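# Pull out nearest yellow rod, quarter-turn it flat

## Task

Find the yellow rod closest to the right arm. Slide it outward until it stops at the end of its travel, then rotate it by 90 degrees so the player figures on it lie horizontal. It counts as done only if the rod stays fully extended and turned after the robot lets go.

## Robot and tools

ROBOT. There are two 6-joint arms, left_arm and right_arm, each with a parallel two-finger gripper and a fisheye wrist camera. Their root links sit at about (-0.028, +0.289, +0.027) m for left_arm and (-0.040, -0.349, +0.007) m for right_arm in the scene frame, both facing +x. The scene frame has its origin at table-top height midway between the arms, +x out over the table, +y toward left_arm and +z up. Arm names do not match image sides. A two-camera stand is fixed to the floor behind the arms.

JOINT ORDER. Every row and every per-arm list in a result uses this order: wrist pitch (joint4), shoulder (joint2), wrist yaw (joint5), wrist roll (joint6), elbow (joint3), waist (joint1). Stated ranges in rad: waist -2.618 to 3.054, shoulder 0.000 to 3.142, elbow 0.000 to 3.142, wrist pitch -1.571 to 1.571, wrist yaw -1.571 to 1.571, wrist roll -2.094 to 2.094. The true end of any joint may differ by up to 0.059 rad either way.

ROW FORMAT. A row is one flat list of 14 numbers, each in [-1, 1], covering both arms even if only one moves. Numbers 1-6 are left_arm joint offsets in the order above, number 7 is left_arm opening, numbers 8-13 are right_arm joint offsets, number 14 is right_arm opening. Joint numbers are scaled offsets, not poses: 1.0 equals 2.224 rad for waist, shoulder and elbow, and 8.485 rad for the three wrist joints. They are measured from the Joint targets reported when the action (or move) begins, not from the previous row, so repeating the same offset in a new action moves the joint further. Sending 0 for all of an arm's joints re-commands its current targets. Opening is absolute: +1 fully open, -1 closed. To leave a gripper unchanged, resend its current command, since 0 is itself a command (half open).

execute_actions(actions, cameras). actions is a list of actions; each action is a list of up to 15 rows, one per 1/30 s control step. A short action repeats its final row until 15 steps are filled. An action is rejected for both arms if any joint would end more than 0.059 rad beyond its range, counted from the targets at that action's start. The whole call is rejected if an action is malformed or the first one fails that check. An empty list just returns state and images. cameras selects images by name: omitted, null or ["all"] gives all, [] gives none, and an unknown name invalidates the call.

move(target, speed, blend, opening_speed, blocking, cameras). target is a single 14-number row or a list of up to 15 rows. Each row is an offset from the Joint targets at the move's start, never from the previous target. All joints are interpolated together, so grippers trace curves. The whole move fits in 10 s; anything longer stops short. Neither obstacles nor the other arm are avoided. speed is in rad/s for the joint with the longest travel, from 0.01 to 12.57, default 0.5; give one value or one per target. blend, in rad, rounds corners at intermediate targets (0 by default). opening_speed, 0.2 or more per second on the -1 to +1 scale, ramps the fingers gradually; without it, the first target's opening is sent at once. Later targets' openings apply when the arm arrives there and is at rest. With blocking=false, the call returns after about 0.5 s while the motion continues. The result adds a move: line: done, off_target (resting more than 0.035 rad from target), moving, held or fault, plus limits=held if steps were withheld. Done does not mean nothing was touched.

wait(seconds 0 to 10) lets the scene run, with arms holding their last command or a running move continuing. stop brakes a running move, which takes some distance. zoom_image(camera, region) enlarges part of the latest image from cam_left_wrist or cam_right_wrist; region is [x0, y0, x1, y1] in pixels from the top-left corner, at most 504 by 504. read_manual returns only licence texts. finished_scene(scene) ends the current scene and takes that scene's number. After ending scene 1, make no further calls in that reply.

RESULTS. end_effector_position (m) and end_effector_quat_wxyz are given in each arm's own base frame. They mark the point between the finger pads, about 1 cm short of the tips. The gripper's fingers point along its +z and close along its y. Joint positions and Joint velocities list six joints (rad, rad/s) and then the pad gap (m; 0.094 when fully open). Joint targets are the reference for your next offsets. Tool commands shows each gripper's current command. grip_measured uses the opening scale. It reads up to about 2.7 mm wide on nothing and narrower than a squeezed part, so the fingers keep following your command into the object with no visible stop. To release, command well above grip_measured. Joint torques use the same order, include gravity and have unit offsets; numbers 2, 5 and 6 wrap at ±28 N m. Action calls also list joint positions at some steps. "joint sent to its limit" means a joint reached its end; "joint command not followed" means the clearance check altered targets.

MOTION LIMITS. Each step, a target may lead the measured angle by at most 0.339 rad (big joints) or 2.2 rad (wrist joints). Targets that would move the gripper more than 200 mm from where it is get scaled back. Large moves can therefore need several actions, and a very small turn may not start.

CAMERAS. cam_left_wrist and cam_right_wrist are fisheye, 672x504. Calibration lines give K, D and the world-to-camera transform in the arm's base frame. Wrist images can lag during motion.

CAUTIONS. Avoid any contact or squeeze between the two arms, including one gripper closing on the other's fingers. Avoid hard hits on the table or fixed parts, dropping things, releasing moving parts, and strain on camera cables. Pushing against something or stretching toward an unreachable pose heats motors. MOTOR HOT appears at 75 °C and an OVER-TEMPERATURE FAULT at 90 °C folds that arm away for good. To end a push, command targets back past the measured positions. The scene keeps running between replies.

Each tool is called after "Call:" as a command line: name --argument value for each argument, lists and objects as JSON in quotes; but a table of rows of numbers goes row by row, as --pt "numbers of a row", without its own name.

## Session

Call:
execute_actions --actions '[]'

Scene clock: 0.00 s.
left_arm: end_effector_position=(+0.4028, +0.0079, +0.1249) grip_measured=+1.000 end_effector_quat_wxyz=(+0.625, -0.028, +0.778, +0.057) | right_arm: end_effector_position=(+0.4019, -0.0301, +0.1142) grip_measured=+1.000 end_effector_quat_wxyz=(+0.608, +0.063, +0.791, -0.024)
Joint names: [wrist pitch, shoulder, wrist yaw, wrist roll, elbow, waist]
Joint positions: left_arm=[0.966 1.539 -0.191 0.014 0.356 -0.068 0.094] | right_arm=[0.914 1.54 0.073 0.059 0.363 -0.045 0.094]
Joint velocities: within noise
Joint torques (N m): no reading
Heat: left arm: 47 °C; right arm: 43 °C.
Joint targets: left_arm=[0.959 1.536 -0.192 0.014 0.359 -0.068] | right_arm=[0.904 1.537 0.071 0.060 0.366 -0.045]
Tool commands: left_gripper/opening=+1.0 right_gripper/opening=+1.0

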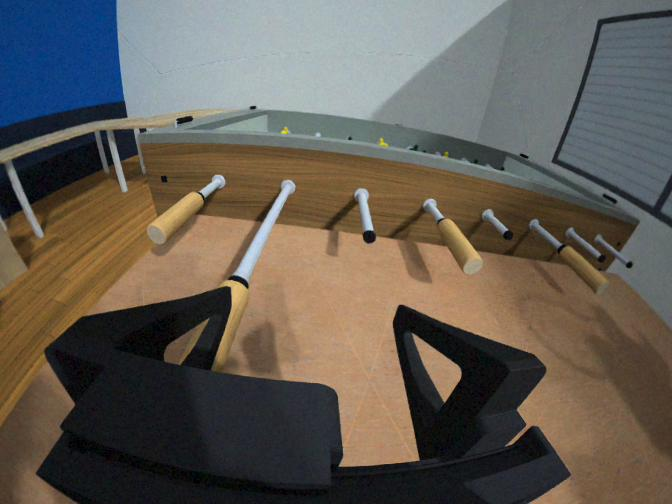

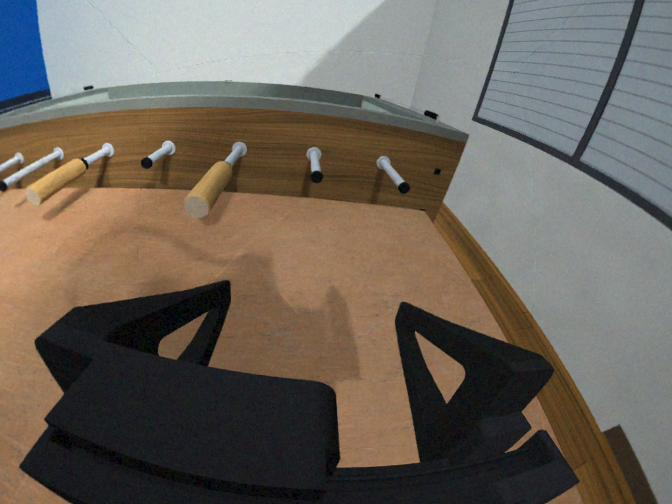

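Call:
zoom_image --camera "cam_left_wrist" --region '[120, 90, 380, 280]'

Call:
zoom_image --camera "cam_left_wrist" --region '[370, 110, 650, 300]'

Call:
zoom_image --camera "cam_right_wrist" --region '[0, 60, 480, 240]'

Scaled by 1.938 from the camera's 672x504 image, which has a finer 960x720 frame.

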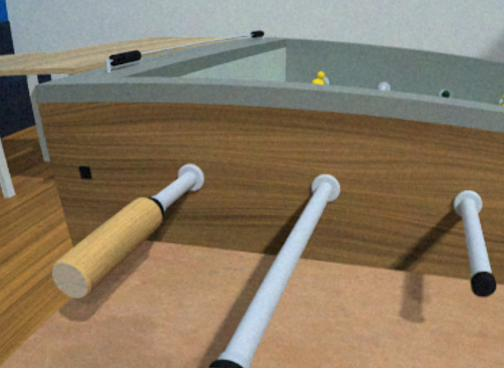

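Scaled by 1.800 from the camera's 672x504 image, which has a finer 960x720 frame.

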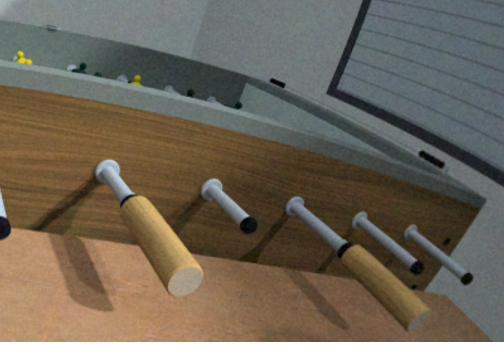

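Scaled by 1.050 from the camera's 672x504 image, which has a finer 960x720 frame.

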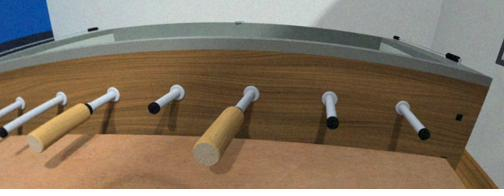

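Call:
move --target '[0,0,0,0,0,0,1,0.0753,0.3528,0.0308,-0.1839,0.1857,0.1652,0.38]' --speed 1.2

Scene clock: 79.83 s.
left_arm: end_effector_position=(+0.4028, +0.0079, +0.1249) grip_measured=+1.000 end_effector_quat_wxyz=(+0.625, -0.028, +0.778, +0.057) | right_arm: end_effector_position=(+0.4970, +0.1035, +0.0584) grip_measured=+0.382 end_effector_quat_wxyz=(+0.495, -0.498, +0.529, -0.477)
Joint names: [wrist pitch, shoulder, wrist yaw, wrist roll, elbow, waist]
Joint positions: left_arm=[0.966 1.539 -0.191 0.014 0.356 -0.068 0.094] | right_arm=[1.481 2.301 0.33 -1.504 0.762 0.319 0.065]
Joint velocities: within noise
Joint torques (N m): left_arm=[1.83 -6.41 -0.06 0 5.35 -0.06] | right_arm=[2.28 -7.09 0.07 0.06 4.68 0.36]
Heat: left arm: 46 °C; right arm: 44 °C.
Joint targets: left_arm=[0.959 1.536 -0.192 0.014 0.359 -0.068] | right_arm=[1.543 2.322 0.332 -1.501 0.779 0.322]
move: off_target (right_arm); right_arm: the wrist pitch is farthest, 0.062 rad from its target
camera_calibration:
cam_right_wrist: T_world_to_cam=[[0.00669158, 0.130575, 0.991416, -0.0841003], [-0.403509, -0.906785, 0.122152, 0.319068], [0.914951, -0.400863, 0.0466203, -0.296188], [0, 0, 0, 1]] pos_world=[0.400308, 0.181577, 0.058212]

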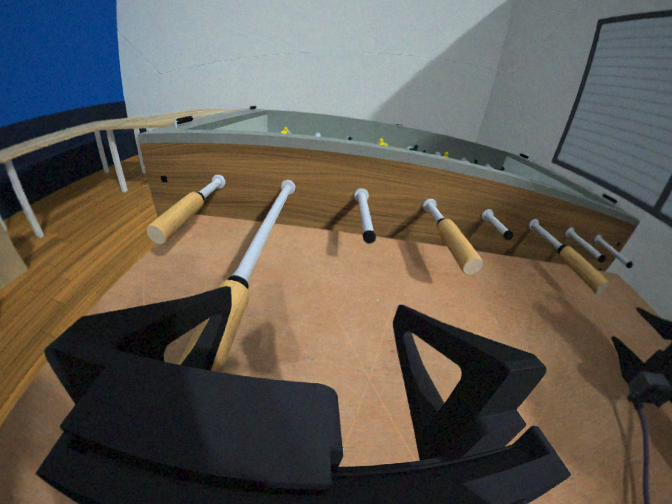

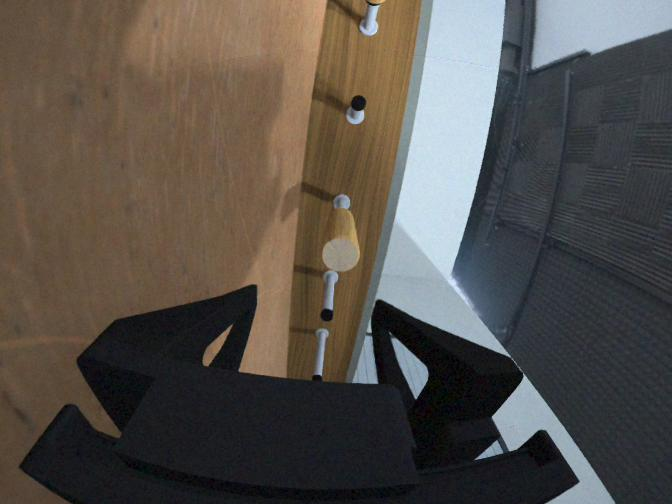

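Call:
move --target '[0,0,0,0,0,0,1,-0.0100,0.040,-0.0027,0,0.098,-0.0135,0.38]' --speed 0.6 --cameras '["cam_right_wrist"]'

Scene clock: 100.00 s.
left_arm: end_effector_position=(+0.4028, +0.0079, +0.1249) grip_measured=+1.000 end_effector_quat_wxyz=(+0.625, -0.028, +0.778, +0.057) | right_arm: end_effector_position=(+0.5450, +0.1094, +0.0779) grip_measured=+0.382 end_effector_quat_wxyz=(+0.524, -0.464, +0.514, -0.496)
Joint names: [wrist pitch, shoulder, wrist yaw, wrist roll, elbow, waist]
Joint positions: left_arm=[0.966 1.539 -0.191 0.014 0.356 -0.068 0.094] | right_arm=[1.449 2.387 0.323 -1.505 0.981 0.299 0.065]
Joint velocities: within noise
Joint torques (N m): left_arm=[1.85 -6.37 -0.04 0.01 5.33 -0.01] | right_arm=[1.79 -8.06 -0.12 0.05 5.3 -0.59]
Heat: left arm: 45 °C; right arm: 48 °C.
Joint targets: left_arm=[0.959 1.536 -0.192 0.014 0.359 -0.068] | right_arm=[1.458 2.411 0.309 -1.500 0.997 0.292]
move: done
camera_calibration:
cam_right_wrist: T_world_to_cam=[[-0.0871273, 0.101363, 0.991027, -0.0502758], [-0.422763, -0.904549, 0.0553498, 0.35683], [0.902042, -0.414147, 0.121663, -0.335972], [0, 0, 0, 1]] pos_world=[0.449535, 0.188724, 0.0709496]
Images, in order (width x height): cam_right_wrist 672x504.

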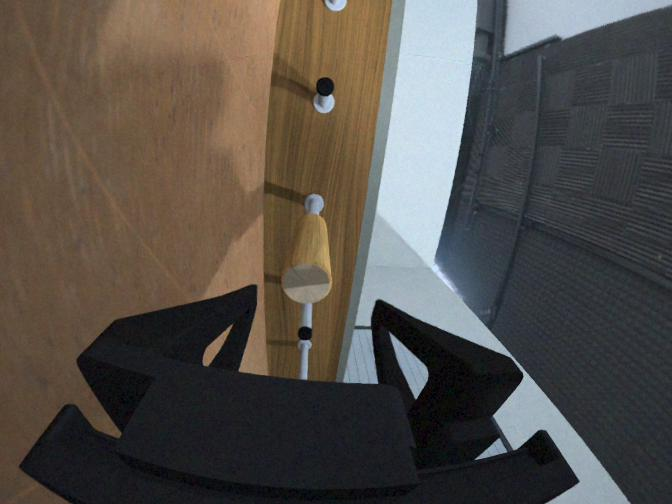

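Call:
move --target '[0,0,0,0,0,0,1,-0.0324,0.0605,-0.0066,0,0.1632,-0.0292,0.38]' --speed 0.5 --cameras '["cam_right_wrist"]'

Scene clock: 114.43 s.
left_arm: end_effector_position=(+0.4028, +0.0079, +0.1249) grip_measured=+1.000 end_effector_quat_wxyz=(+0.625, -0.028, +0.778, +0.057) | right_arm: end_effector_position=(+0.6211, +0.1003, +0.0732) grip_measured=+0.382 end_effector_quat_wxyz=(+0.513, -0.470, +0.521, -0.494)
Joint names: [wrist pitch, shoulder, wrist yaw, wrist roll, elbow, waist]
Joint positions: left_arm=[0.966 1.539 -0.191 0.014 0.356 -0.068 0.094] | right_arm=[1.195 2.517 0.267 -1.505 1.338 0.234 0.065]
Joint velocities: within noise
Joint torques (N m): left_arm=[1.84 -6.34 -0.06 0 5.34 -0.03] | right_arm=[1.66 -9.48 -0.09 0.06 6.93 -0.57]
Heat: left arm: 45 °C; right arm: 47 °C.
Joint targets: left_arm=[0.959 1.536 -0.192 0.014 0.359 -0.068] | right_arm=[1.183 2.545 0.254 -1.500 1.360 0.227]
move: done
camera_calibration:
cam_right_wrist: T_world_to_cam=[[-0.0606355, 0.110683, 0.992004, -0.0554753], [-0.42966, -0.899942, 0.0741483, 0.383479], [0.900953, -0.421728, 0.102124, -0.40505], [0, 0, 0, 1]] pos_world=[0.526332, 0.180428, 0.0679628]
Images, in order (width x height): cam_right_wrist 672x504.

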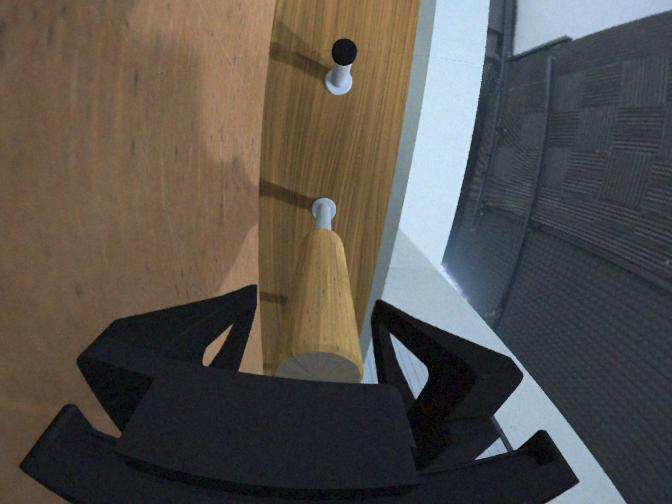

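Call:
move --target '[0,0,0,0,0,0,1,0,0,0,0,0,0,-0.75]' --opening_speed 1.2 --cameras '["cam_right_wrist"]'

Scene clock: 120.07 s.
left_arm: end_effector_position=(+0.4028, +0.0079, +0.1249) grip_measured=+1.000 end_effector_quat_wxyz=(+0.625, -0.028, +0.778, +0.057) | right_arm: end_effector_position=(+0.6211, +0.1004, +0.0739) grip_measured=-0.308 end_effector_quat_wxyz=(+0.514, -0.469, +0.520, -0.494)
Joint names: [wrist pitch, shoulder, wrist yaw, wrist roll, elbow, waist]
Joint positions: left_arm=[0.966 1.539 -0.191 0.014 0.356 -0.068 0.094] | right_arm=[1.198 2.517 0.266 -1.505 1.338 0.234 0.033]
Joint velocities: within noise
Joint torques (N m): left_arm=[1.85 -6.37 -0.05 0.02 5.33 -0.09] | right_arm=[1.59 -9.47 -0.11 0.06 6.93 -0.57]
Heat: left arm: 45 °C; right arm: 47 °C.
Joint targets: left_arm=[0.959 1.536 -0.192 0.014 0.359 -0.068] | right_arm=[1.183 2.545 0.253 -1.500 1.360 0.227]
move: done
camera_calibration:
cam_right_wrist: T_world_to_cam=[[-0.0632759, 0.110057, 0.991909, -0.0543719], [-0.429197, -0.900295, 0.0725131, 0.383472], [0.900992, -0.421136, 0.104203, -0.405318], [0, 0, 0, 1]] pos_world=[0.526333, 0.180528, 0.0683608]
Images, in order (width x height): cam_right_wrist 672x504.

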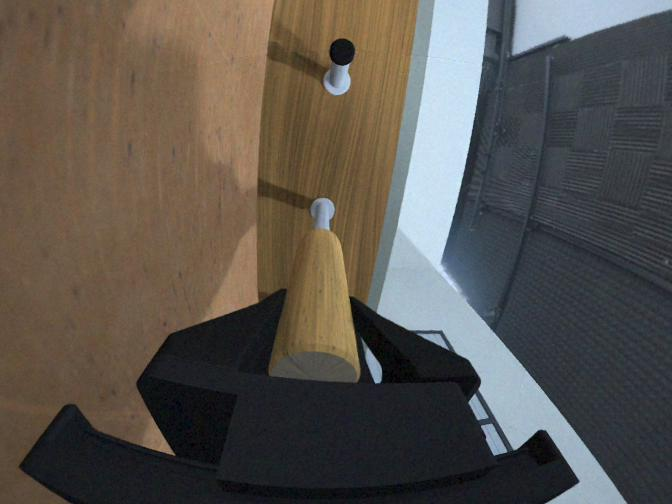

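Call:
move --target '[0,0,0,0,0,0,1,0,0,0,0.1855,0,0,-0.75]' --speed 1.2 --cameras '["cam_right_wrist","cam_left_wrist"]'

Scene clock: 128.40 s.
left_arm: end_effector_position=(+0.4028, +0.0079, +0.1249) grip_measured=+1.000 end_effector_quat_wxyz=(+0.625, -0.028, +0.778, +0.057) | right_arm: end_effector_position=(+0.6213, +0.1040, +0.0713) grip_measured=-0.309 end_effector_quat_wxyz=(+0.710, +0.021, +0.704, +0.013)
Joint names: [wrist pitch, shoulder, wrist yaw, wrist roll, elbow, waist]
Joint positions: left_arm=[0.966 1.539 -0.191 0.014 0.356 -0.068 0.094] | right_arm=[1.187 2.517 0.245 0.047 1.338 0.234 0.032]
Joint velocities: within noise
Joint torques (N m): left_arm=[1.85 -6.34 -0.05 0.01 5.37 -0.05] | right_arm=[1.69 -9.47 0.13 0.28 6.93 -0.51]
Heat: left arm: 45 °C; right arm: 46 °C.
Joint targets: left_arm=[0.959 1.536 -0.192 0.014 0.359 -0.068] | right_arm=[1.183 2.545 0.253 0.074 1.360 0.228]
move: done
camera_calibration:
cam_right_wrist: T_world_to_cam=[[-0.0614383, -0.98969, 0.129379, 0.122421], [-0.39304, -0.0951616, -0.914584, 0.351057], [0.917466, -0.107042, -0.383142, -0.411816], [0, 0, 0, 1]] pos_world=[0.523328, 0.110485, 0.147449]

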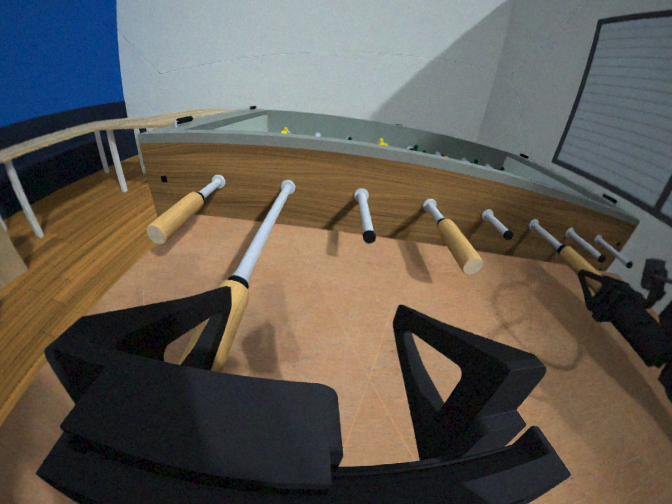

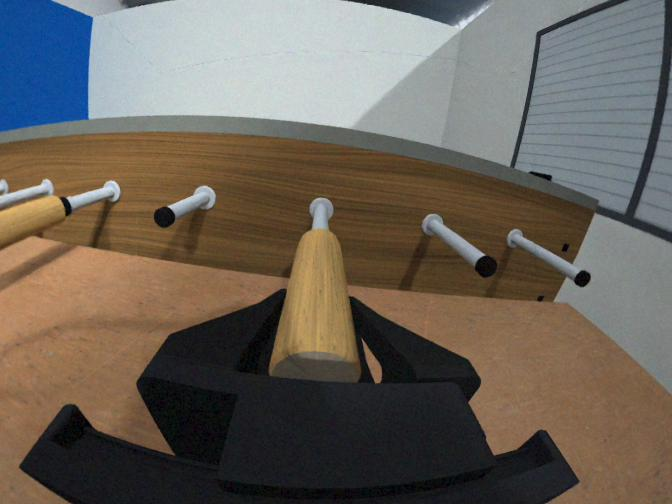

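Call:
move --target '[0,0,0,0,0,0,1,-0.0187,-0.1951,0.0075,0.0088,-0.2352,0.0373,-0.75]' --speed 0.4 --cameras '["cam_right_wrist"]'

Scene clock: 175.03 s.
left_arm: end_effector_position=(+0.4028, +0.0079, +0.1249) grip_measured=+1.000 end_effector_quat_wxyz=(+0.625, -0.028, +0.778, +0.057) | right_arm: end_effector_position=(+0.5165, +0.1046, +0.0680) grip_measured=-0.309 end_effector_quat_wxyz=(+0.625, +0.026, +0.780, +0.015)
Joint names: [wrist pitch, shoulder, wrist yaw, wrist roll, elbow, waist]
Joint positions: left_arm=[0.966 1.539 -0.191 0.014 0.356 -0.068 0.094] | right_arm=[1.054 2.137 0.303 0.127 0.852 0.3 0.032]
Joint velocities: within noise
Joint torques (N m): left_arm=[1.85 -6.31 -0.04 0.01 5.34 -0.02] | right_arm=[1.47 -10.88 0.25 0.24 3.6 0.96]
Heat: left arm: 44 °C; right arm: 46 °C.
Joint targets: left_arm=[0.959 1.536 -0.192 0.014 0.359 -0.068] | right_arm=[1.024 2.112 0.317 0.148 0.837 0.311]
move: done
camera_calibration:
cam_right_wrist: T_world_to_cam=[[-0.0316583, -0.99106, 0.129609, 0.101849], [-0.589253, -0.0862351, -0.803333, 0.3998], [0.807328, -0.101804, -0.581255, -0.247126], [0, 0, 0, 1]] pos_world=[0.43832, 0.110257, 0.164329]
Images, in order (width x height): cam_right_wrist 672x504.

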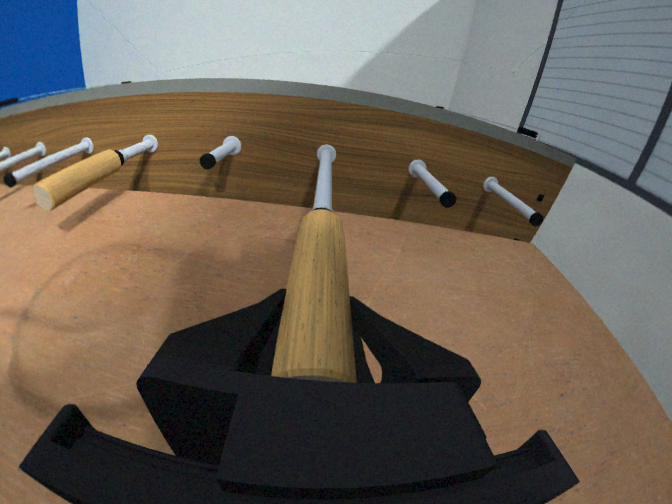

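Call:
move --target '[0,0,0,0,0,0,1,-0.0243,-0.1027,0.0042,0.0078,-0.0692,0.0252,-0.75]' --speed 0.3 --cameras '["cam_right_wrist"]'

Scene clock: 191.83 s.
left_arm: end_effector_position=(+0.4028, +0.0079, +0.1249) grip_measured=+1.000 end_effector_quat_wxyz=(+0.625, -0.028, +0.778, +0.057) | right_arm: end_effector_position=(+0.4861, +0.1048, +0.0710) grip_measured=-0.309 end_effector_quat_wxyz=(+0.580, +0.028, +0.814, +0.013)
Joint names: [wrist pitch, shoulder, wrist yaw, wrist roll, elbow, waist]
Joint positions: left_arm=[0.966 1.539 -0.191 0.014 0.356 -0.068 0.094] | right_arm=[0.856 1.974 0.318 0.17 0.768 0.324 0.032]
Joint velocities: within noise
Joint torques (N m): left_arm=[1.85 -6.39 -0.03 0.02 5.34 -0.05] | right_arm=[1.37 -15.49 0.49 0.49 -1.1 3.86]
Heat: left arm: 44 °C; right arm: 46 °C.
Joint targets: left_arm=[0.959 1.536 -0.192 0.014 0.359 -0.068] | right_arm=[0.818 1.883 0.353 0.214 0.683 0.367]
move: off_target (right_arm); right_arm: the shoulder is farthest, 0.091 rad from its target
camera_calibration:
cam_right_wrist: T_world_to_cam=[[-0.0194118, -0.991099, 0.131704, 0.0944943], [-0.6754, -0.0841291, -0.732637, 0.42096], [0.737196, -0.103174, -0.667755, -0.180388], [0, 0, 0, 1]] pos_world=[0.419132, 0.110457, 0.17551]
Images, in order (width x height): cam_right_wrist 672x504.

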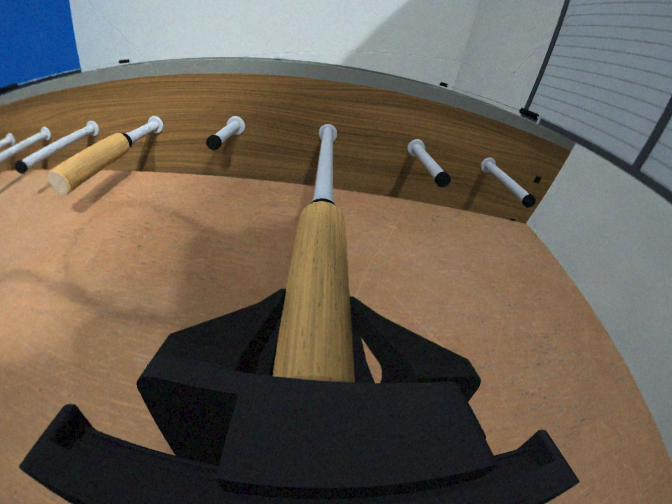

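Call:
move --pt "0 0 0 0 0 0 1 0.0032 0.035 -0.004 0 0.0315 -0.0157 -0.75" --pt "0 0 0 0 0 0 1 0.0032 0.035 -0.004 0 0.0315 -0.0157 0.3" --speed 0.3 --opening_speed 1.5

Scene clock: 205.77 s.
left_arm: end_effector_position=(+0.4028, +0.0079, +0.1249) grip_measured=+1.000 end_effector_quat_wxyz=(+0.625, -0.028, +0.778, +0.057) | right_arm: end_effector_position=(+0.4849, +0.1047, +0.0675) grip_measured=+0.298 end_effector_quat_wxyz=(+0.574, +0.039, +0.818, +0.020)
Joint names: [wrist pitch, shoulder, wrist yaw, wrist roll, elbow, waist]
Joint positions: left_arm=[0.966 1.539 -0.191 0.014 0.356 -0.068 0.094] | right_arm=[0.839 1.974 0.316 0.201 0.769 0.324 0.061]
Joint velocities: within noise
Joint torques (N m): left_arm=[1.84 -6.34 -0.05 0.02 5.35 -0.02] | right_arm=[1.75 -8.95 0.14 0.09 3.9 0.75]
Heat: left arm: 44 °C; right arm: 46 °C.
Joint targets: left_arm=[0.959 1.536 -0.192 0.014 0.359 -0.068] | right_arm=[0.845 1.961 0.319 0.214 0.753 0.332]
move: done; target 2's new numbers were sent with right_arm's wrist roll 0.037 rad from that target
camera_calibration:
cam_right_wrist: T_world_to_cam=[[-0.0261217, -0.993888, 0.107256, 0.100118], [-0.687037, -0.0600883, -0.724134, 0.420162], [0.726153, -0.0926043, -0.681268, -0.176687], [0, 0, 0, 1]] pos_world=[0.419584, 0.108391, 0.173144]

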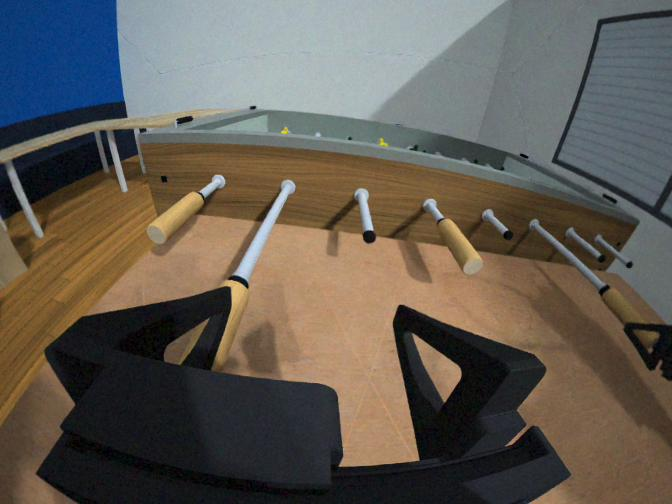

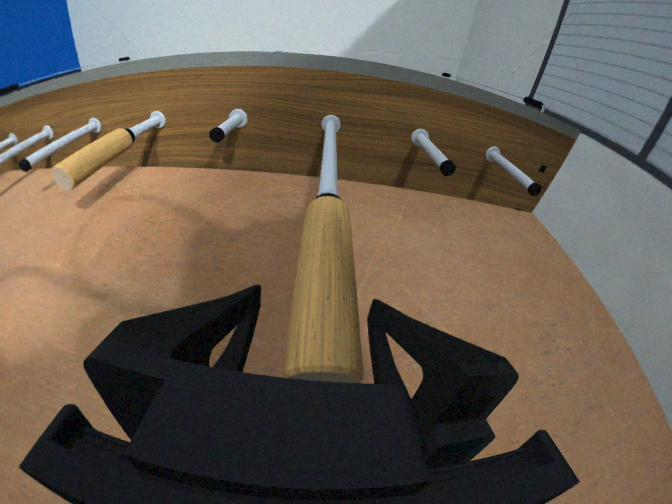

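Call:
finished_scene --scene 1

The scene is finished: the task was done.


## Next scene

The same job, from a new start.

Call:
execute_actions --actions '[]'

Scene clock: 0.00 s.
left_arm: end_effector_position=(+0.4067, +0.0376, +0.1163) grip_measured=+1.000 end_effector_quat_wxyz=(+0.597, -0.093, +0.793, +0.071) | right_arm: end_effector_position=(+0.3928, -0.0048, +0.1143) grip_measured=+1.000 end_effector_quat_wxyz=(+0.608, +0.033, +0.793, -0.013)
Joint names: [wrist pitch, shoulder, wrist yaw, wrist roll, elbow, waist]
Joint positions: left_arm=[0.845 1.542 -0.242 -0.068 0.409 -0.016 0.094] | right_arm=[0.909 1.498 0.082 0.042 0.325 0.023 0.094]
Joint velocities: within noise
Joint torques (N m): no reading
Heat: left arm: 42 °C; right arm: 40 °C.
Joint targets: left_arm=[0.833 1.540 -0.243 -0.068 0.411 -0.016] | right_arm=[0.899 1.495 0.080 0.043 0.328 0.023]
Tool commands: left_gripper/opening=+1.0 right_gripper/opening=+1.0
camera_calibration:
cam_left_wrist: T_world_to_cam=[[0.207287, -0.962694, 0.173931, -0.0790407], [-0.569143, -0.263281, -0.778948, 0.366677], [0.795681, 0.062474, -0.602485, -0.132805], [0, 0, 0, 1]] pos_world=[0.330746, 0.0287439, 0.219357]
cam_right_wrist: T_world_to_cam=[[-0.0674914, -0.98389, 0.165543, -0.00657283], [-0.627243, -0.0871895, -0.773928, 0.366259], [0.775894, -0.156069, -0.611254, -0.115862], [0, 0, 0, 1]] pos_world=[0.319186, 0.0073845, 0.213725]

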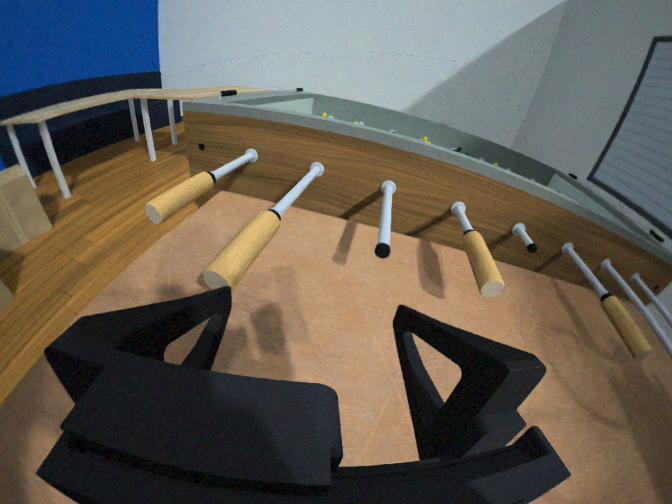

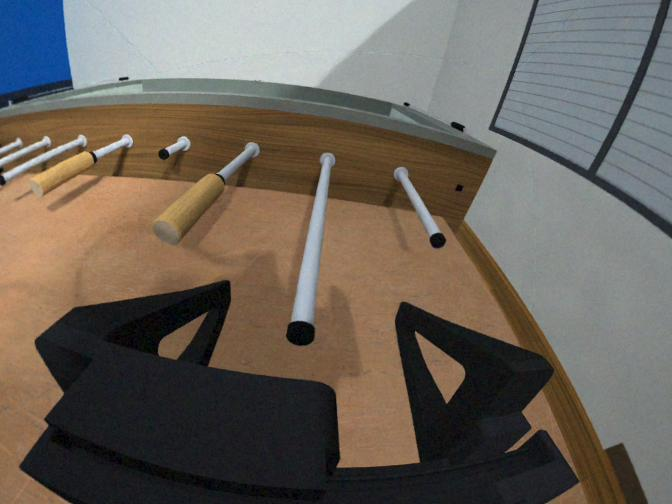

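Call:
move --pt "0 0 0 0 0 0 1 -0.0058 0 0.0589 0 0.0549 0.2242 0.38" --pt "0 0 0 0 0 0 1 0.0661 0.3215 0.0591 -0.1819 0.1628 0.2242 0.38" --speed 1.3 --blend 0.15 --cameras '["cam_right_wrist"]'

Scene clock: 32.40 s.
left_arm: end_effector_position=(+0.4067, +0.0376, +0.1163) grip_measured=+1.000 end_effector_quat_wxyz=(+0.597, -0.093, +0.793, +0.071) | right_arm: end_effector_position=(+0.4539, +0.1449, +0.0685) grip_measured=+0.382 end_effector_quat_wxyz=(+0.465, -0.500, +0.541, -0.491)
Joint names: [wrist pitch, shoulder, wrist yaw, wrist roll, elbow, waist]
Joint positions: left_arm=[0.845 1.542 -0.242 -0.068 0.409 -0.016 0.094] | right_arm=[1.417 2.193 0.58 -1.502 0.673 0.516 0.065]
Joint velocities: within noise
Joint torques (N m): left_arm=[1.85 -6.46 -0.06 0.01 5.49 -0.03] | right_arm=[2.07 -6.79 0.1 0.04 4.7 0.54]
Heat: left arm: 43 °C; right arm: 42 °C.
Joint targets: left_arm=[0.833 1.540 -0.243 -0.068 0.411 -0.016] | right_arm=[1.459 2.211 0.582 -1.500 0.691 0.521]
move: off_target (right_arm); right_arm: the wrist pitch is farthest, 0.043 rad from its target
camera_calibration:
cam_right_wrist: T_world_to_cam=[[0.047291, 0.1633, 0.985442, -0.122083], [-0.445244, -0.879672, 0.167139, 0.349911], [0.89416, -0.446666, 0.0311076, -0.223489], [0, 0, 0, 1]] pos_world=[0.361404, 0.227917, 0.0687739]
Images, in order (width x height): cam_right_wrist 672x504.

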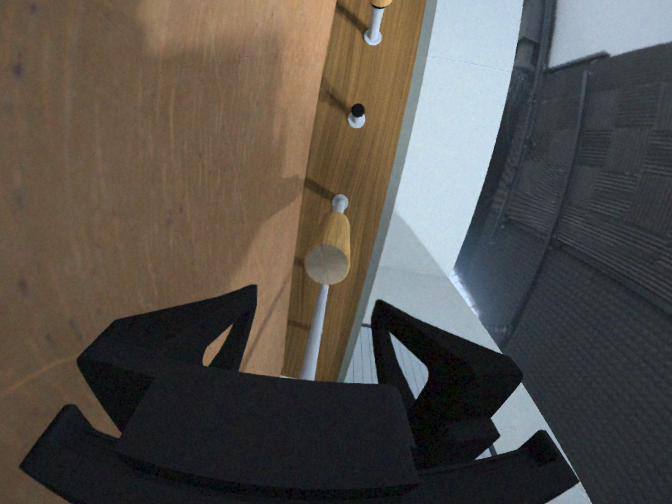

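Call:
move --pt "0 0 0 0 0 0 1 -0.0093 0.0953 -0.0120 0 0.1583 -0.0535 0.38" --pt "0 0 0 0 0 0 1 -0.0093 0.0953 -0.0120 0 0.1583 -0.0535 -0.75" --speed 0.6 --opening_speed 1.3 --cameras '["cam_right_wrist"]'

Scene clock: 48.60 s.
left_arm: end_effector_position=(+0.4067, +0.0376, +0.1163) grip_measured=+1.000 end_effector_quat_wxyz=(+0.597, -0.093, +0.793, +0.071) | right_arm: end_effector_position=(+0.5388, +0.1398, +0.0705) grip_measured=-0.308 end_effector_quat_wxyz=(+0.498, -0.457, +0.536, -0.506)
Joint names: [wrist pitch, shoulder, wrist yaw, wrist roll, elbow, waist]
Joint positions: left_arm=[0.845 1.542 -0.242 -0.068 0.409 -0.016 0.094] | right_arm=[1.384 2.399 0.492 -1.504 1.024 0.406 0.033]
Joint velocities: within noise
Joint torques (N m): left_arm=[1.86 -6.49 -0.07 0.02 5.5 -0.09] | right_arm=[1.67 -8.38 -0.1 0.05 5.55 -0.29]
Heat: left arm: 43 °C; right arm: 45 °C.
Joint targets: left_arm=[0.833 1.540 -0.243 -0.068 0.411 -0.016] | right_arm=[1.380 2.422 0.480 -1.500 1.042 0.402]
move: done
camera_calibration:
cam_right_wrist: T_world_to_cam=[[-0.047059, 0.112512, 0.992535, -0.0697931], [-0.476875, -0.875623, 0.0766486, 0.405811], [0.87771, -0.469709, 0.09486, -0.294204], [0, 0, 0, 1]] pos_world=[0.448462, 0.224999, 0.0660755]
Images, in order (width x height): cam_right_wrist 672x504.

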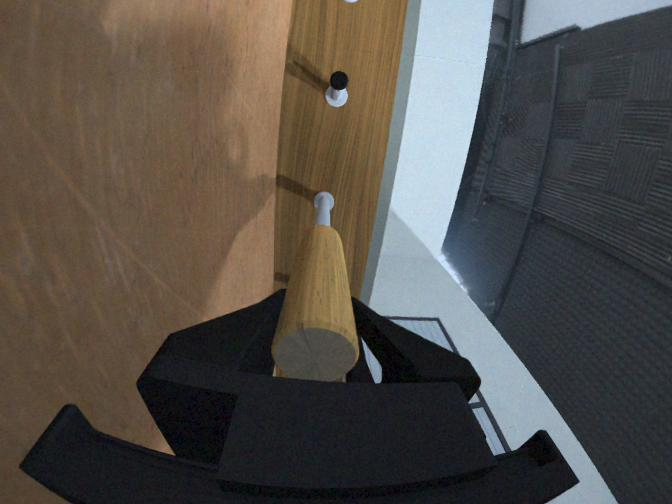

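Call:
move --pt "0 0 0 0 0 0 1 0 0 0 0.1874 0 0 -0.75" --pt "0 0 0 0 0 0 1 -0.0295 -0.1147 0.0061 0.1974 -0.0886 0.0297 -0.75" --pt "0 0 0 0 0 0 1 -0.0616 -0.2293 0.0152 0.2145 -0.1718 0.0718 -0.75" --speed '[1.3,0.4,0.3]' --blend '[0.04,0.05,0]' --cameras '["cam_right_wrist"]'

Scene clock: 70.60 s.
left_arm: end_effector_position=(+0.4067, +0.0376, +0.1163) grip_measured=+1.000 end_effector_quat_wxyz=(+0.597, -0.093, +0.793, +0.071) | right_arm: end_effector_position=(+0.4547, +0.1510, +0.0669) grip_measured=-0.309 end_effector_quat_wxyz=(+0.589, +0.057, +0.806, +0.006)
Joint names: [wrist pitch, shoulder, wrist yaw, wrist roll, elbow, waist]
Joint positions: left_arm=[0.845 1.542 -0.242 -0.068 0.409 -0.016 0.094] | right_arm=[0.882 1.983 0.546 0.277 0.736 0.515 0.032]
Joint velocities: within noise
Joint torques (N m): left_arm=[1.87 -6.49 -0.08 0.01 5.55 -0.02] | right_arm=[1.45 -13.72 0.85 0.52 -0.69 4.21]
Heat: left arm: 43 °C; right arm: 43 °C.
Joint targets: left_arm=[0.833 1.540 -0.243 -0.068 0.411 -0.016] | right_arm=[0.858 1.912 0.609 0.320 0.661 0.562]
move: off_target (right_arm); right_arm: the elbow is farthest, 0.076 rad from its target
camera_calibration:
cam_right_wrist: T_world_to_cam=[[-0.0779247, -0.991005, 0.108796, 0.168361], [-0.662233, -0.0301216, -0.748692, 0.387643], [0.745235, -0.13039, -0.653929, -0.155655], [0, 0, 0, 1]] pos_world=[0.385828, 0.158227, 0.170121]
Images, in order (width x height): cam_right_wrist 672x504.

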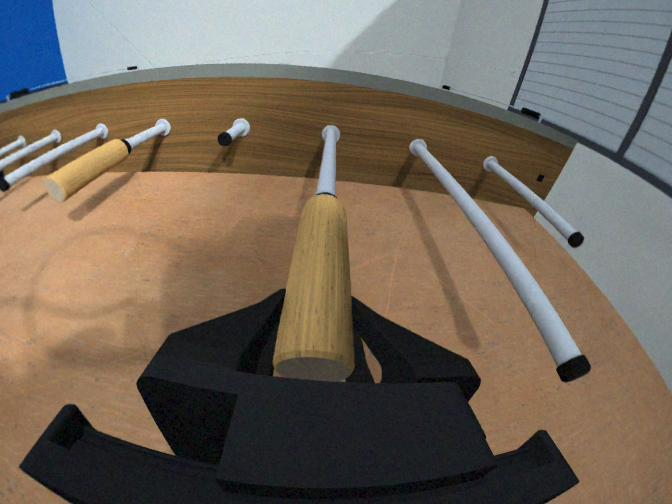

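Call:
move --pt "0 0 0 0 0 0 1 0.0024 0.028 -0.0055 -0.003 0.029 -0.0185 -0.75" --pt "0 0 0 0 0 0 1 0.0024 0.028 -0.0055 -0.003 0.029 -0.0185 0.3" --speed 0.5 --opening_speed 1.8 --cameras '["cam_right_wrist"]'

Scene clock: 79.37 s.
left_arm: end_effector_position=(+0.4067, +0.0376, +0.1163) grip_measured=+1.000 end_effector_quat_wxyz=(+0.597, -0.093, +0.793, +0.071) | right_arm: end_effector_position=(+0.4553, +0.1493, +0.0675) grip_measured=+0.298 end_effector_quat_wxyz=(+0.590, +0.061, +0.805, +0.002)
Joint names: [wrist pitch, shoulder, wrist yaw, wrist roll, elbow, waist]
Joint positions: left_arm=[0.845 1.542 -0.242 -0.068 0.409 -0.016 0.094] | right_arm=[0.877 1.983 0.556 0.28 0.739 0.515 0.061]
Joint velocities: within noise
Joint torques (N m): left_arm=[1.85 -6.52 -0.07 0.01 5.53 -0.02] | right_arm=[1.66 -8.51 0.24 0.17 3.7 0.58]
Heat: left arm: 43 °C; right arm: 45 °C.
Joint targets: left_arm=[0.833 1.540 -0.243 -0.068 0.411 -0.016] | right_arm=[0.878 1.975 0.562 0.294 0.725 0.521]
move: done
camera_calibration:
cam_right_wrist: T_world_to_cam=[[-0.0887847, -0.989961, 0.109971, 0.171403], [-0.661803, -0.0238831, -0.749297, 0.38735], [0.744402, -0.139306, -0.653039, -0.154312], [0, 0, 0, 1]] pos_world=[0.386437, 0.157437, 0.170619]
Images, in order (width x height): cam_right_wrist 672x504.

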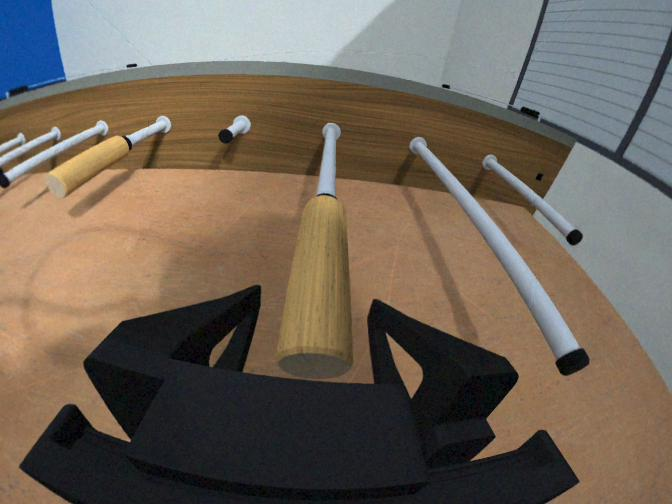

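Call:
finished_scene --scene 2

The scene is finished: the task was done.


## Next scene

The same job, from a new start.

Call:
execute_actions --actions '[]'

Scene clock: 0.00 s.
left_arm: end_effector_position=(+0.4148, +0.0165, +0.1259) grip_measured=+1.000 end_effector_quat_wxyz=(+0.618, -0.002, +0.786, +0.007) | right_arm: end_effector_position=(+0.3922, -0.0470, +0.1045) grip_measured=+1.000 end_effector_quat_wxyz=(+0.587, +0.099, +0.798, -0.097)
Joint names: [wrist pitch, shoulder, wrist yaw, wrist roll, elbow, waist]
Joint positions: left_arm=[0.901 1.55 0.039 0.018 0.411 0.054 0.094] | right_arm=[0.87 1.537 0.277 0.046 0.357 0.003 0.094]
Joint velocities: within noise
Joint torques (N m): no reading
Heat: left arm: 41 °C; right arm: 38 °C.
Joint targets: left_arm=[0.889 1.548 0.039 0.019 0.413 0.054] | right_arm=[0.861 1.534 0.277 0.048 0.360 0.003]
Tool commands: left_gripper/opening=+1.0 right_gripper/opening=+1.0
camera_calibration:
cam_left_wrist: T_world_to_cam=[[-0.0177666, -0.985889, 0.166453, -0.00796993], [-0.580802, -0.125334, -0.804339, 0.378982], [0.813851, -0.110967, -0.570379, -0.140833], [0, 0, 0, 1]] pos_world=[0.334589, 0.0240143, 0.225829]
cam_right_wrist: T_world_to_cam=[[-0.259579, -0.939623, 0.222998, 0.0249194], [-0.669667, 0.00876005, -0.74261, 0.372385], [0.695819, -0.3421, -0.631508, -0.103244], [0, 0, 0, 1]] pos_world=[0.327681, -0.015167, 0.20578]

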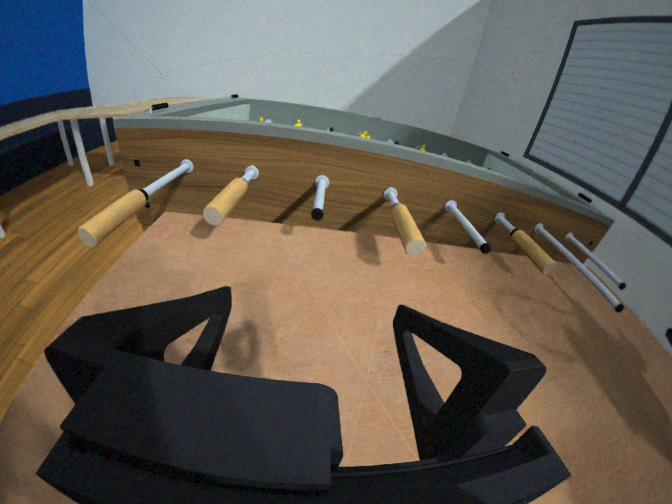

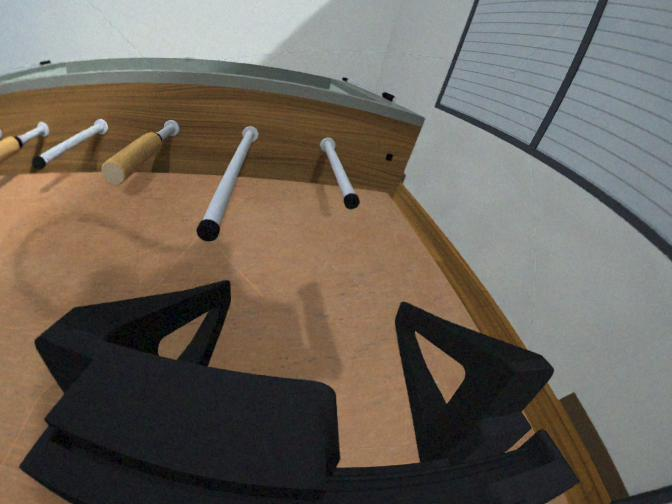

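Call:
move --pt "0 0 0 0 0 0 1 -0.0013 0 0.0312 0 0.0495 0.2062 0.38" --pt "0 0 0 0 0 0 1 0.0529 0.4022 0.0312 -0.1824 0.3525 0.2062 0.38" --speed 1.3 --blend 0.15 --cameras '["cam_right_wrist"]'

Scene clock: 19.57 s.
left_arm: end_effector_position=(+0.4148, +0.0165, +0.1259) grip_measured=+1.000 end_effector_quat_wxyz=(+0.618, -0.002, +0.786, +0.007) | right_arm: end_effector_position=(+0.5499, +0.1681, +0.0755) grip_measured=+0.382 end_effector_quat_wxyz=(+0.495, -0.462, +0.537, -0.504)
Joint names: [wrist pitch, shoulder, wrist yaw, wrist roll, elbow, waist]
Joint positions: left_arm=[0.901 1.55 0.039 0.018 0.411 0.054 0.094] | right_arm=[1.284 2.411 0.541 -1.502 1.123 0.457 0.065]
Joint velocities: within noise
Joint torques (N m): left_arm=[1.87 -6.76 0 0.01 5.65 -0.02] | right_arm=[1.88 -9.4 0.05 0.01 6.09 0.43]
Heat: left arm: 41 °C; right arm: 39 °C.
Joint targets: left_arm=[0.889 1.548 0.039 0.019 0.413 0.054] | right_arm=[1.310 2.429 0.542 -1.500 1.144 0.462]
move: done
camera_calibration:
cam_right_wrist: T_world_to_cam=[[-0.036386, 0.115872, 0.992597, -0.0837659], [-0.473631, -0.876615, 0.0849707, 0.433286], [0.879971, -0.467033, 0.0867771, -0.292139], [0, 0, 0, 1]] pos_world=[0.459244, 0.253092, 0.0716802]
Images, in order (width x height): cam_right_wrist 672x504.

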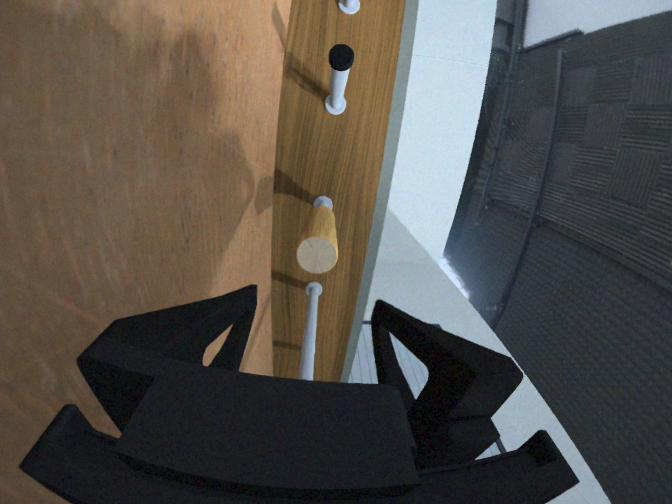

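Call:
move --pt "0 0 0 0 0 0 1 -0.0359 0.1084 -0.0140 0 0.2311 -0.0504 0.38" --pt "0 0 0 0 0 0 1 -0.0359 0.1084 -0.0140 0 0.2311 -0.0504 -0.75" --speed 0.6 --opening_speed 1.3 --cameras '["cam_right_wrist"]'

Scene clock: 35.67 s.
left_arm: end_effector_position=(+0.4148, +0.0165, +0.1259) grip_measured=+1.000 end_effector_quat_wxyz=(+0.618, -0.002, +0.786, +0.007) | right_arm: end_effector_position=(+0.6523, +0.1605, +0.0754) grip_measured=-0.308 end_effector_quat_wxyz=(+0.503, -0.454, +0.533, -0.506)
Joint names: [wrist pitch, shoulder, wrist yaw, wrist roll, elbow, waist]
Joint positions: left_arm=[0.901 1.55 0.039 0.018 0.411 0.054 0.094] | right_arm=[1.026 2.642 0.436 -1.503 1.637 0.354 0.033]
Joint velocities: within noise
Joint torques (N m): left_arm=[1.85 -6.79 -0.02 0.02 5.67 -0.06] | right_arm=[1.48 -11.02 -0.11 0.05 7.38 -0.34]
Heat: left arm: 41 °C; right arm: 42 °C.
Joint targets: left_arm=[0.889 1.548 0.039 0.019 0.413 0.054] | right_arm=[1.005 2.670 0.423 -1.500 1.658 0.350]
move: done
camera_calibration:
cam_right_wrist: T_world_to_cam=[[-0.0598006, 0.107974, 0.992354, -0.0626429], [-0.474412, -0.877756, 0.0669162, 0.477159], [0.87827, -0.466782, 0.103714, -0.386034], [0, 0, 0, 1]] pos_world=[0.561665, 0.245399, 0.0702715]
Images, in order (width x height): cam_right_wrist 672x504.

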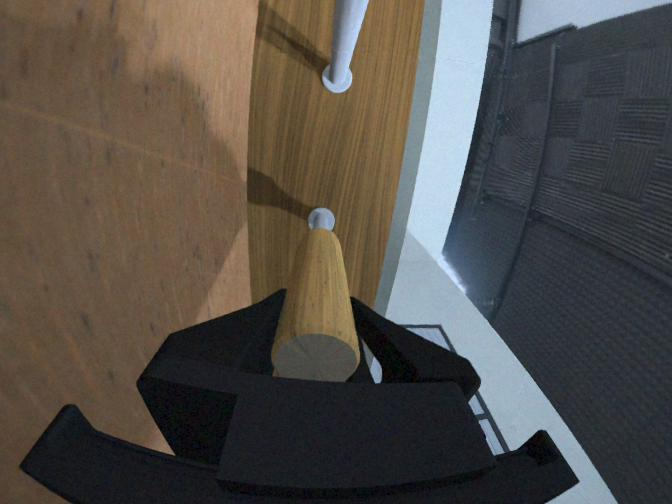

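Call:
move --pt "0 0 0 0 0 0 1 0 0 0 0.1874 0 0 -0.75" --pt "0 0 0 0 0 0 1 -0.0076 -0.1617 0.0104 0.1992 -0.2181 0.0403 -0.75" --pt "0 0 0 0 0 0 1 -0.0277 -0.2978 0.0229 0.2157 -0.3676 0.1015 -0.75" --speed '[1.3,0.5,0.35]' --blend '[0.04,0.05,0]' --cameras '["cam_right_wrist"]'

Scene clock: 59.00 s.
left_arm: end_effector_position=(+0.4148, +0.0165, +0.1259) grip_measured=+1.000 end_effector_quat_wxyz=(+0.618, -0.002, +0.786, +0.007) | right_arm: end_effector_position=(+0.4810, +0.1791, +0.0697) grip_measured=-0.309 end_effector_quat_wxyz=(+0.592, +0.061, +0.804, +0.011)
Joint names: [wrist pitch, shoulder, wrist yaw, wrist roll, elbow, waist]
Joint positions: left_arm=[0.901 1.55 0.039 0.018 0.411 0.054 0.094] | right_arm=[0.805 2.067 0.572 0.297 0.898 0.546 0.032]
Joint velocities: within noise
Joint torques (N m): left_arm=[1.84 -6.78 -0.01 -0.01 5.65 -0.05] | right_arm=[1.31 -13.83 0.68 0.35 0.92 2.7]
Heat: left arm: 41 °C; right arm: 42 °C.
Joint targets: left_arm=[0.889 1.548 0.039 0.019 0.413 0.054] | right_arm=[0.770 2.007 0.618 0.330 0.840 0.576]
move: off_target (right_arm); right_arm: the shoulder is farthest, 0.059 rad from its target
camera_calibration:
cam_right_wrist: T_world_to_cam=[[-0.0781829, -0.992282, 0.0962443, 0.199226], [-0.656935, -0.0213377, -0.753646, 0.404102], [0.749883, -0.122148, -0.650197, -0.173711], [0, 0, 0, 1]] pos_world=[0.411308, 0.185092, 0.172429]
Images, in order (width x height): cam_right_wrist 672x504.

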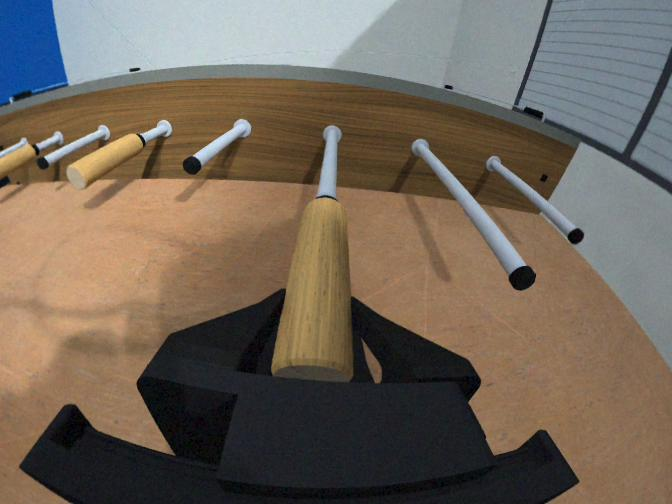

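Call:
move --target '[0,0,0,0,0,0,1,-0.003,-0.0204,0.0019,0.001,-0.0224,0.0092,-0.75]' --speed 0.3 --cameras '[]'

Scene clock: 77.53 s.
left_arm: end_effector_position=(+0.4148, +0.0165, +0.1259) grip_measured=+1.000 end_effector_quat_wxyz=(+0.618, -0.002, +0.786, +0.007) | right_arm: end_effector_position=(+0.4785, +0.1768, +0.0697) grip_measured=-0.309 end_effector_quat_wxyz=(+0.587, +0.062, +0.807, +0.018)
Joint names: [wrist pitch, shoulder, wrist yaw, wrist roll, elbow, waist]
Joint positions: left_arm=[0.901 1.55 0.039 0.018 0.411 0.054 0.094] | right_arm=[0.794 2.05 0.554 0.31 0.883 0.539 0.032]
Joint velocities: within noise
Joint torques (N m): left_arm=[1.84 -6.76 -0.02 0 5.65 -0.02] | right_arm=[1.19 -16.08 1.05 0.29 -1.68 5.12]
Heat: left arm: 41 °C; right arm: 45 °C.
Joint targets: left_arm=[0.889 1.548 0.039 0.019 0.413 0.054] | right_arm=[0.745 1.962 0.634 0.339 0.791 0.596]
move: off_target (right_arm); right_arm: the elbow is farthest, 0.093 rad from its target
No camera images: "cameras" was empty.

Call:
move --pt "0 0 0 0 0 0 1 0.0055 0.0385 -0.0085 -0.003 0.041 -0.0235 -0.75" --pt "0 0 0 0 0 0 1 0.0055 0.0385 -0.0085 -0.003 0.041 -0.0235 0.3" --speed 0.5 --opening_speed 1.8 --cameras '["cam_right_wrist"]'

Scene clock: 83.50 s.
left_arm: end_effector_position=(+0.4148, +0.0165, +0.1259) grip_measured=+1.000 end_effector_quat_wxyz=(+0.618, -0.002, +0.786, +0.007) | right_arm: end_effector_position=(+0.4805, +0.1771, +0.0699) grip_measured=+0.298 end_effector_quat_wxyz=(+0.587, +0.063, +0.807, +0.017)
Joint names: [wrist pitch, shoulder, wrist yaw, wrist roll, elbow, waist]
Joint positions: left_arm=[0.901 1.55 0.039 0.018 0.411 0.054 0.094] | right_arm=[0.787 2.054 0.555 0.31 0.893 0.538 0.061]
Joint velocities: within noise
Joint torques (N m): left_arm=[1.86 -6.79 -0.01 0.01 5.63 -0.06] | right_arm=[1.66 -9.33 0.24 0.03 4.25 0.54]
Heat: left arm: 41 °C; right arm: 46 °C.
Joint targets: left_arm=[0.889 1.548 0.039 0.019 0.413 0.054] | right_arm=[0.791 2.048 0.562 0.313 0.882 0.544]
move: done
camera_calibration:
cam_right_wrist: T_world_to_cam=[[-0.0735902, -0.993716, 0.0843391, 0.196099], [-0.665058, -0.0141194, -0.746658, 0.406031], [0.743157, -0.111037, -0.65984, -0.171526], [0, 0, 0, 1]] pos_world=[0.411936, 0.181554, 0.173448]
Images, in order (width x height): cam_right_wrist 672x504.

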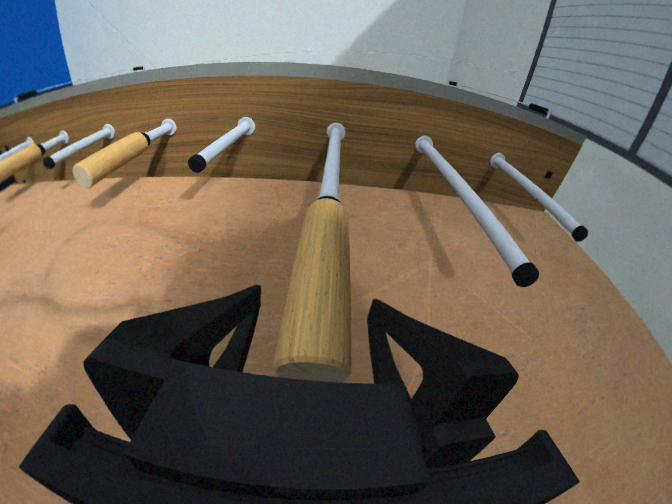

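Call:
finished_scene --scene 3

The scene is finished: the task was done.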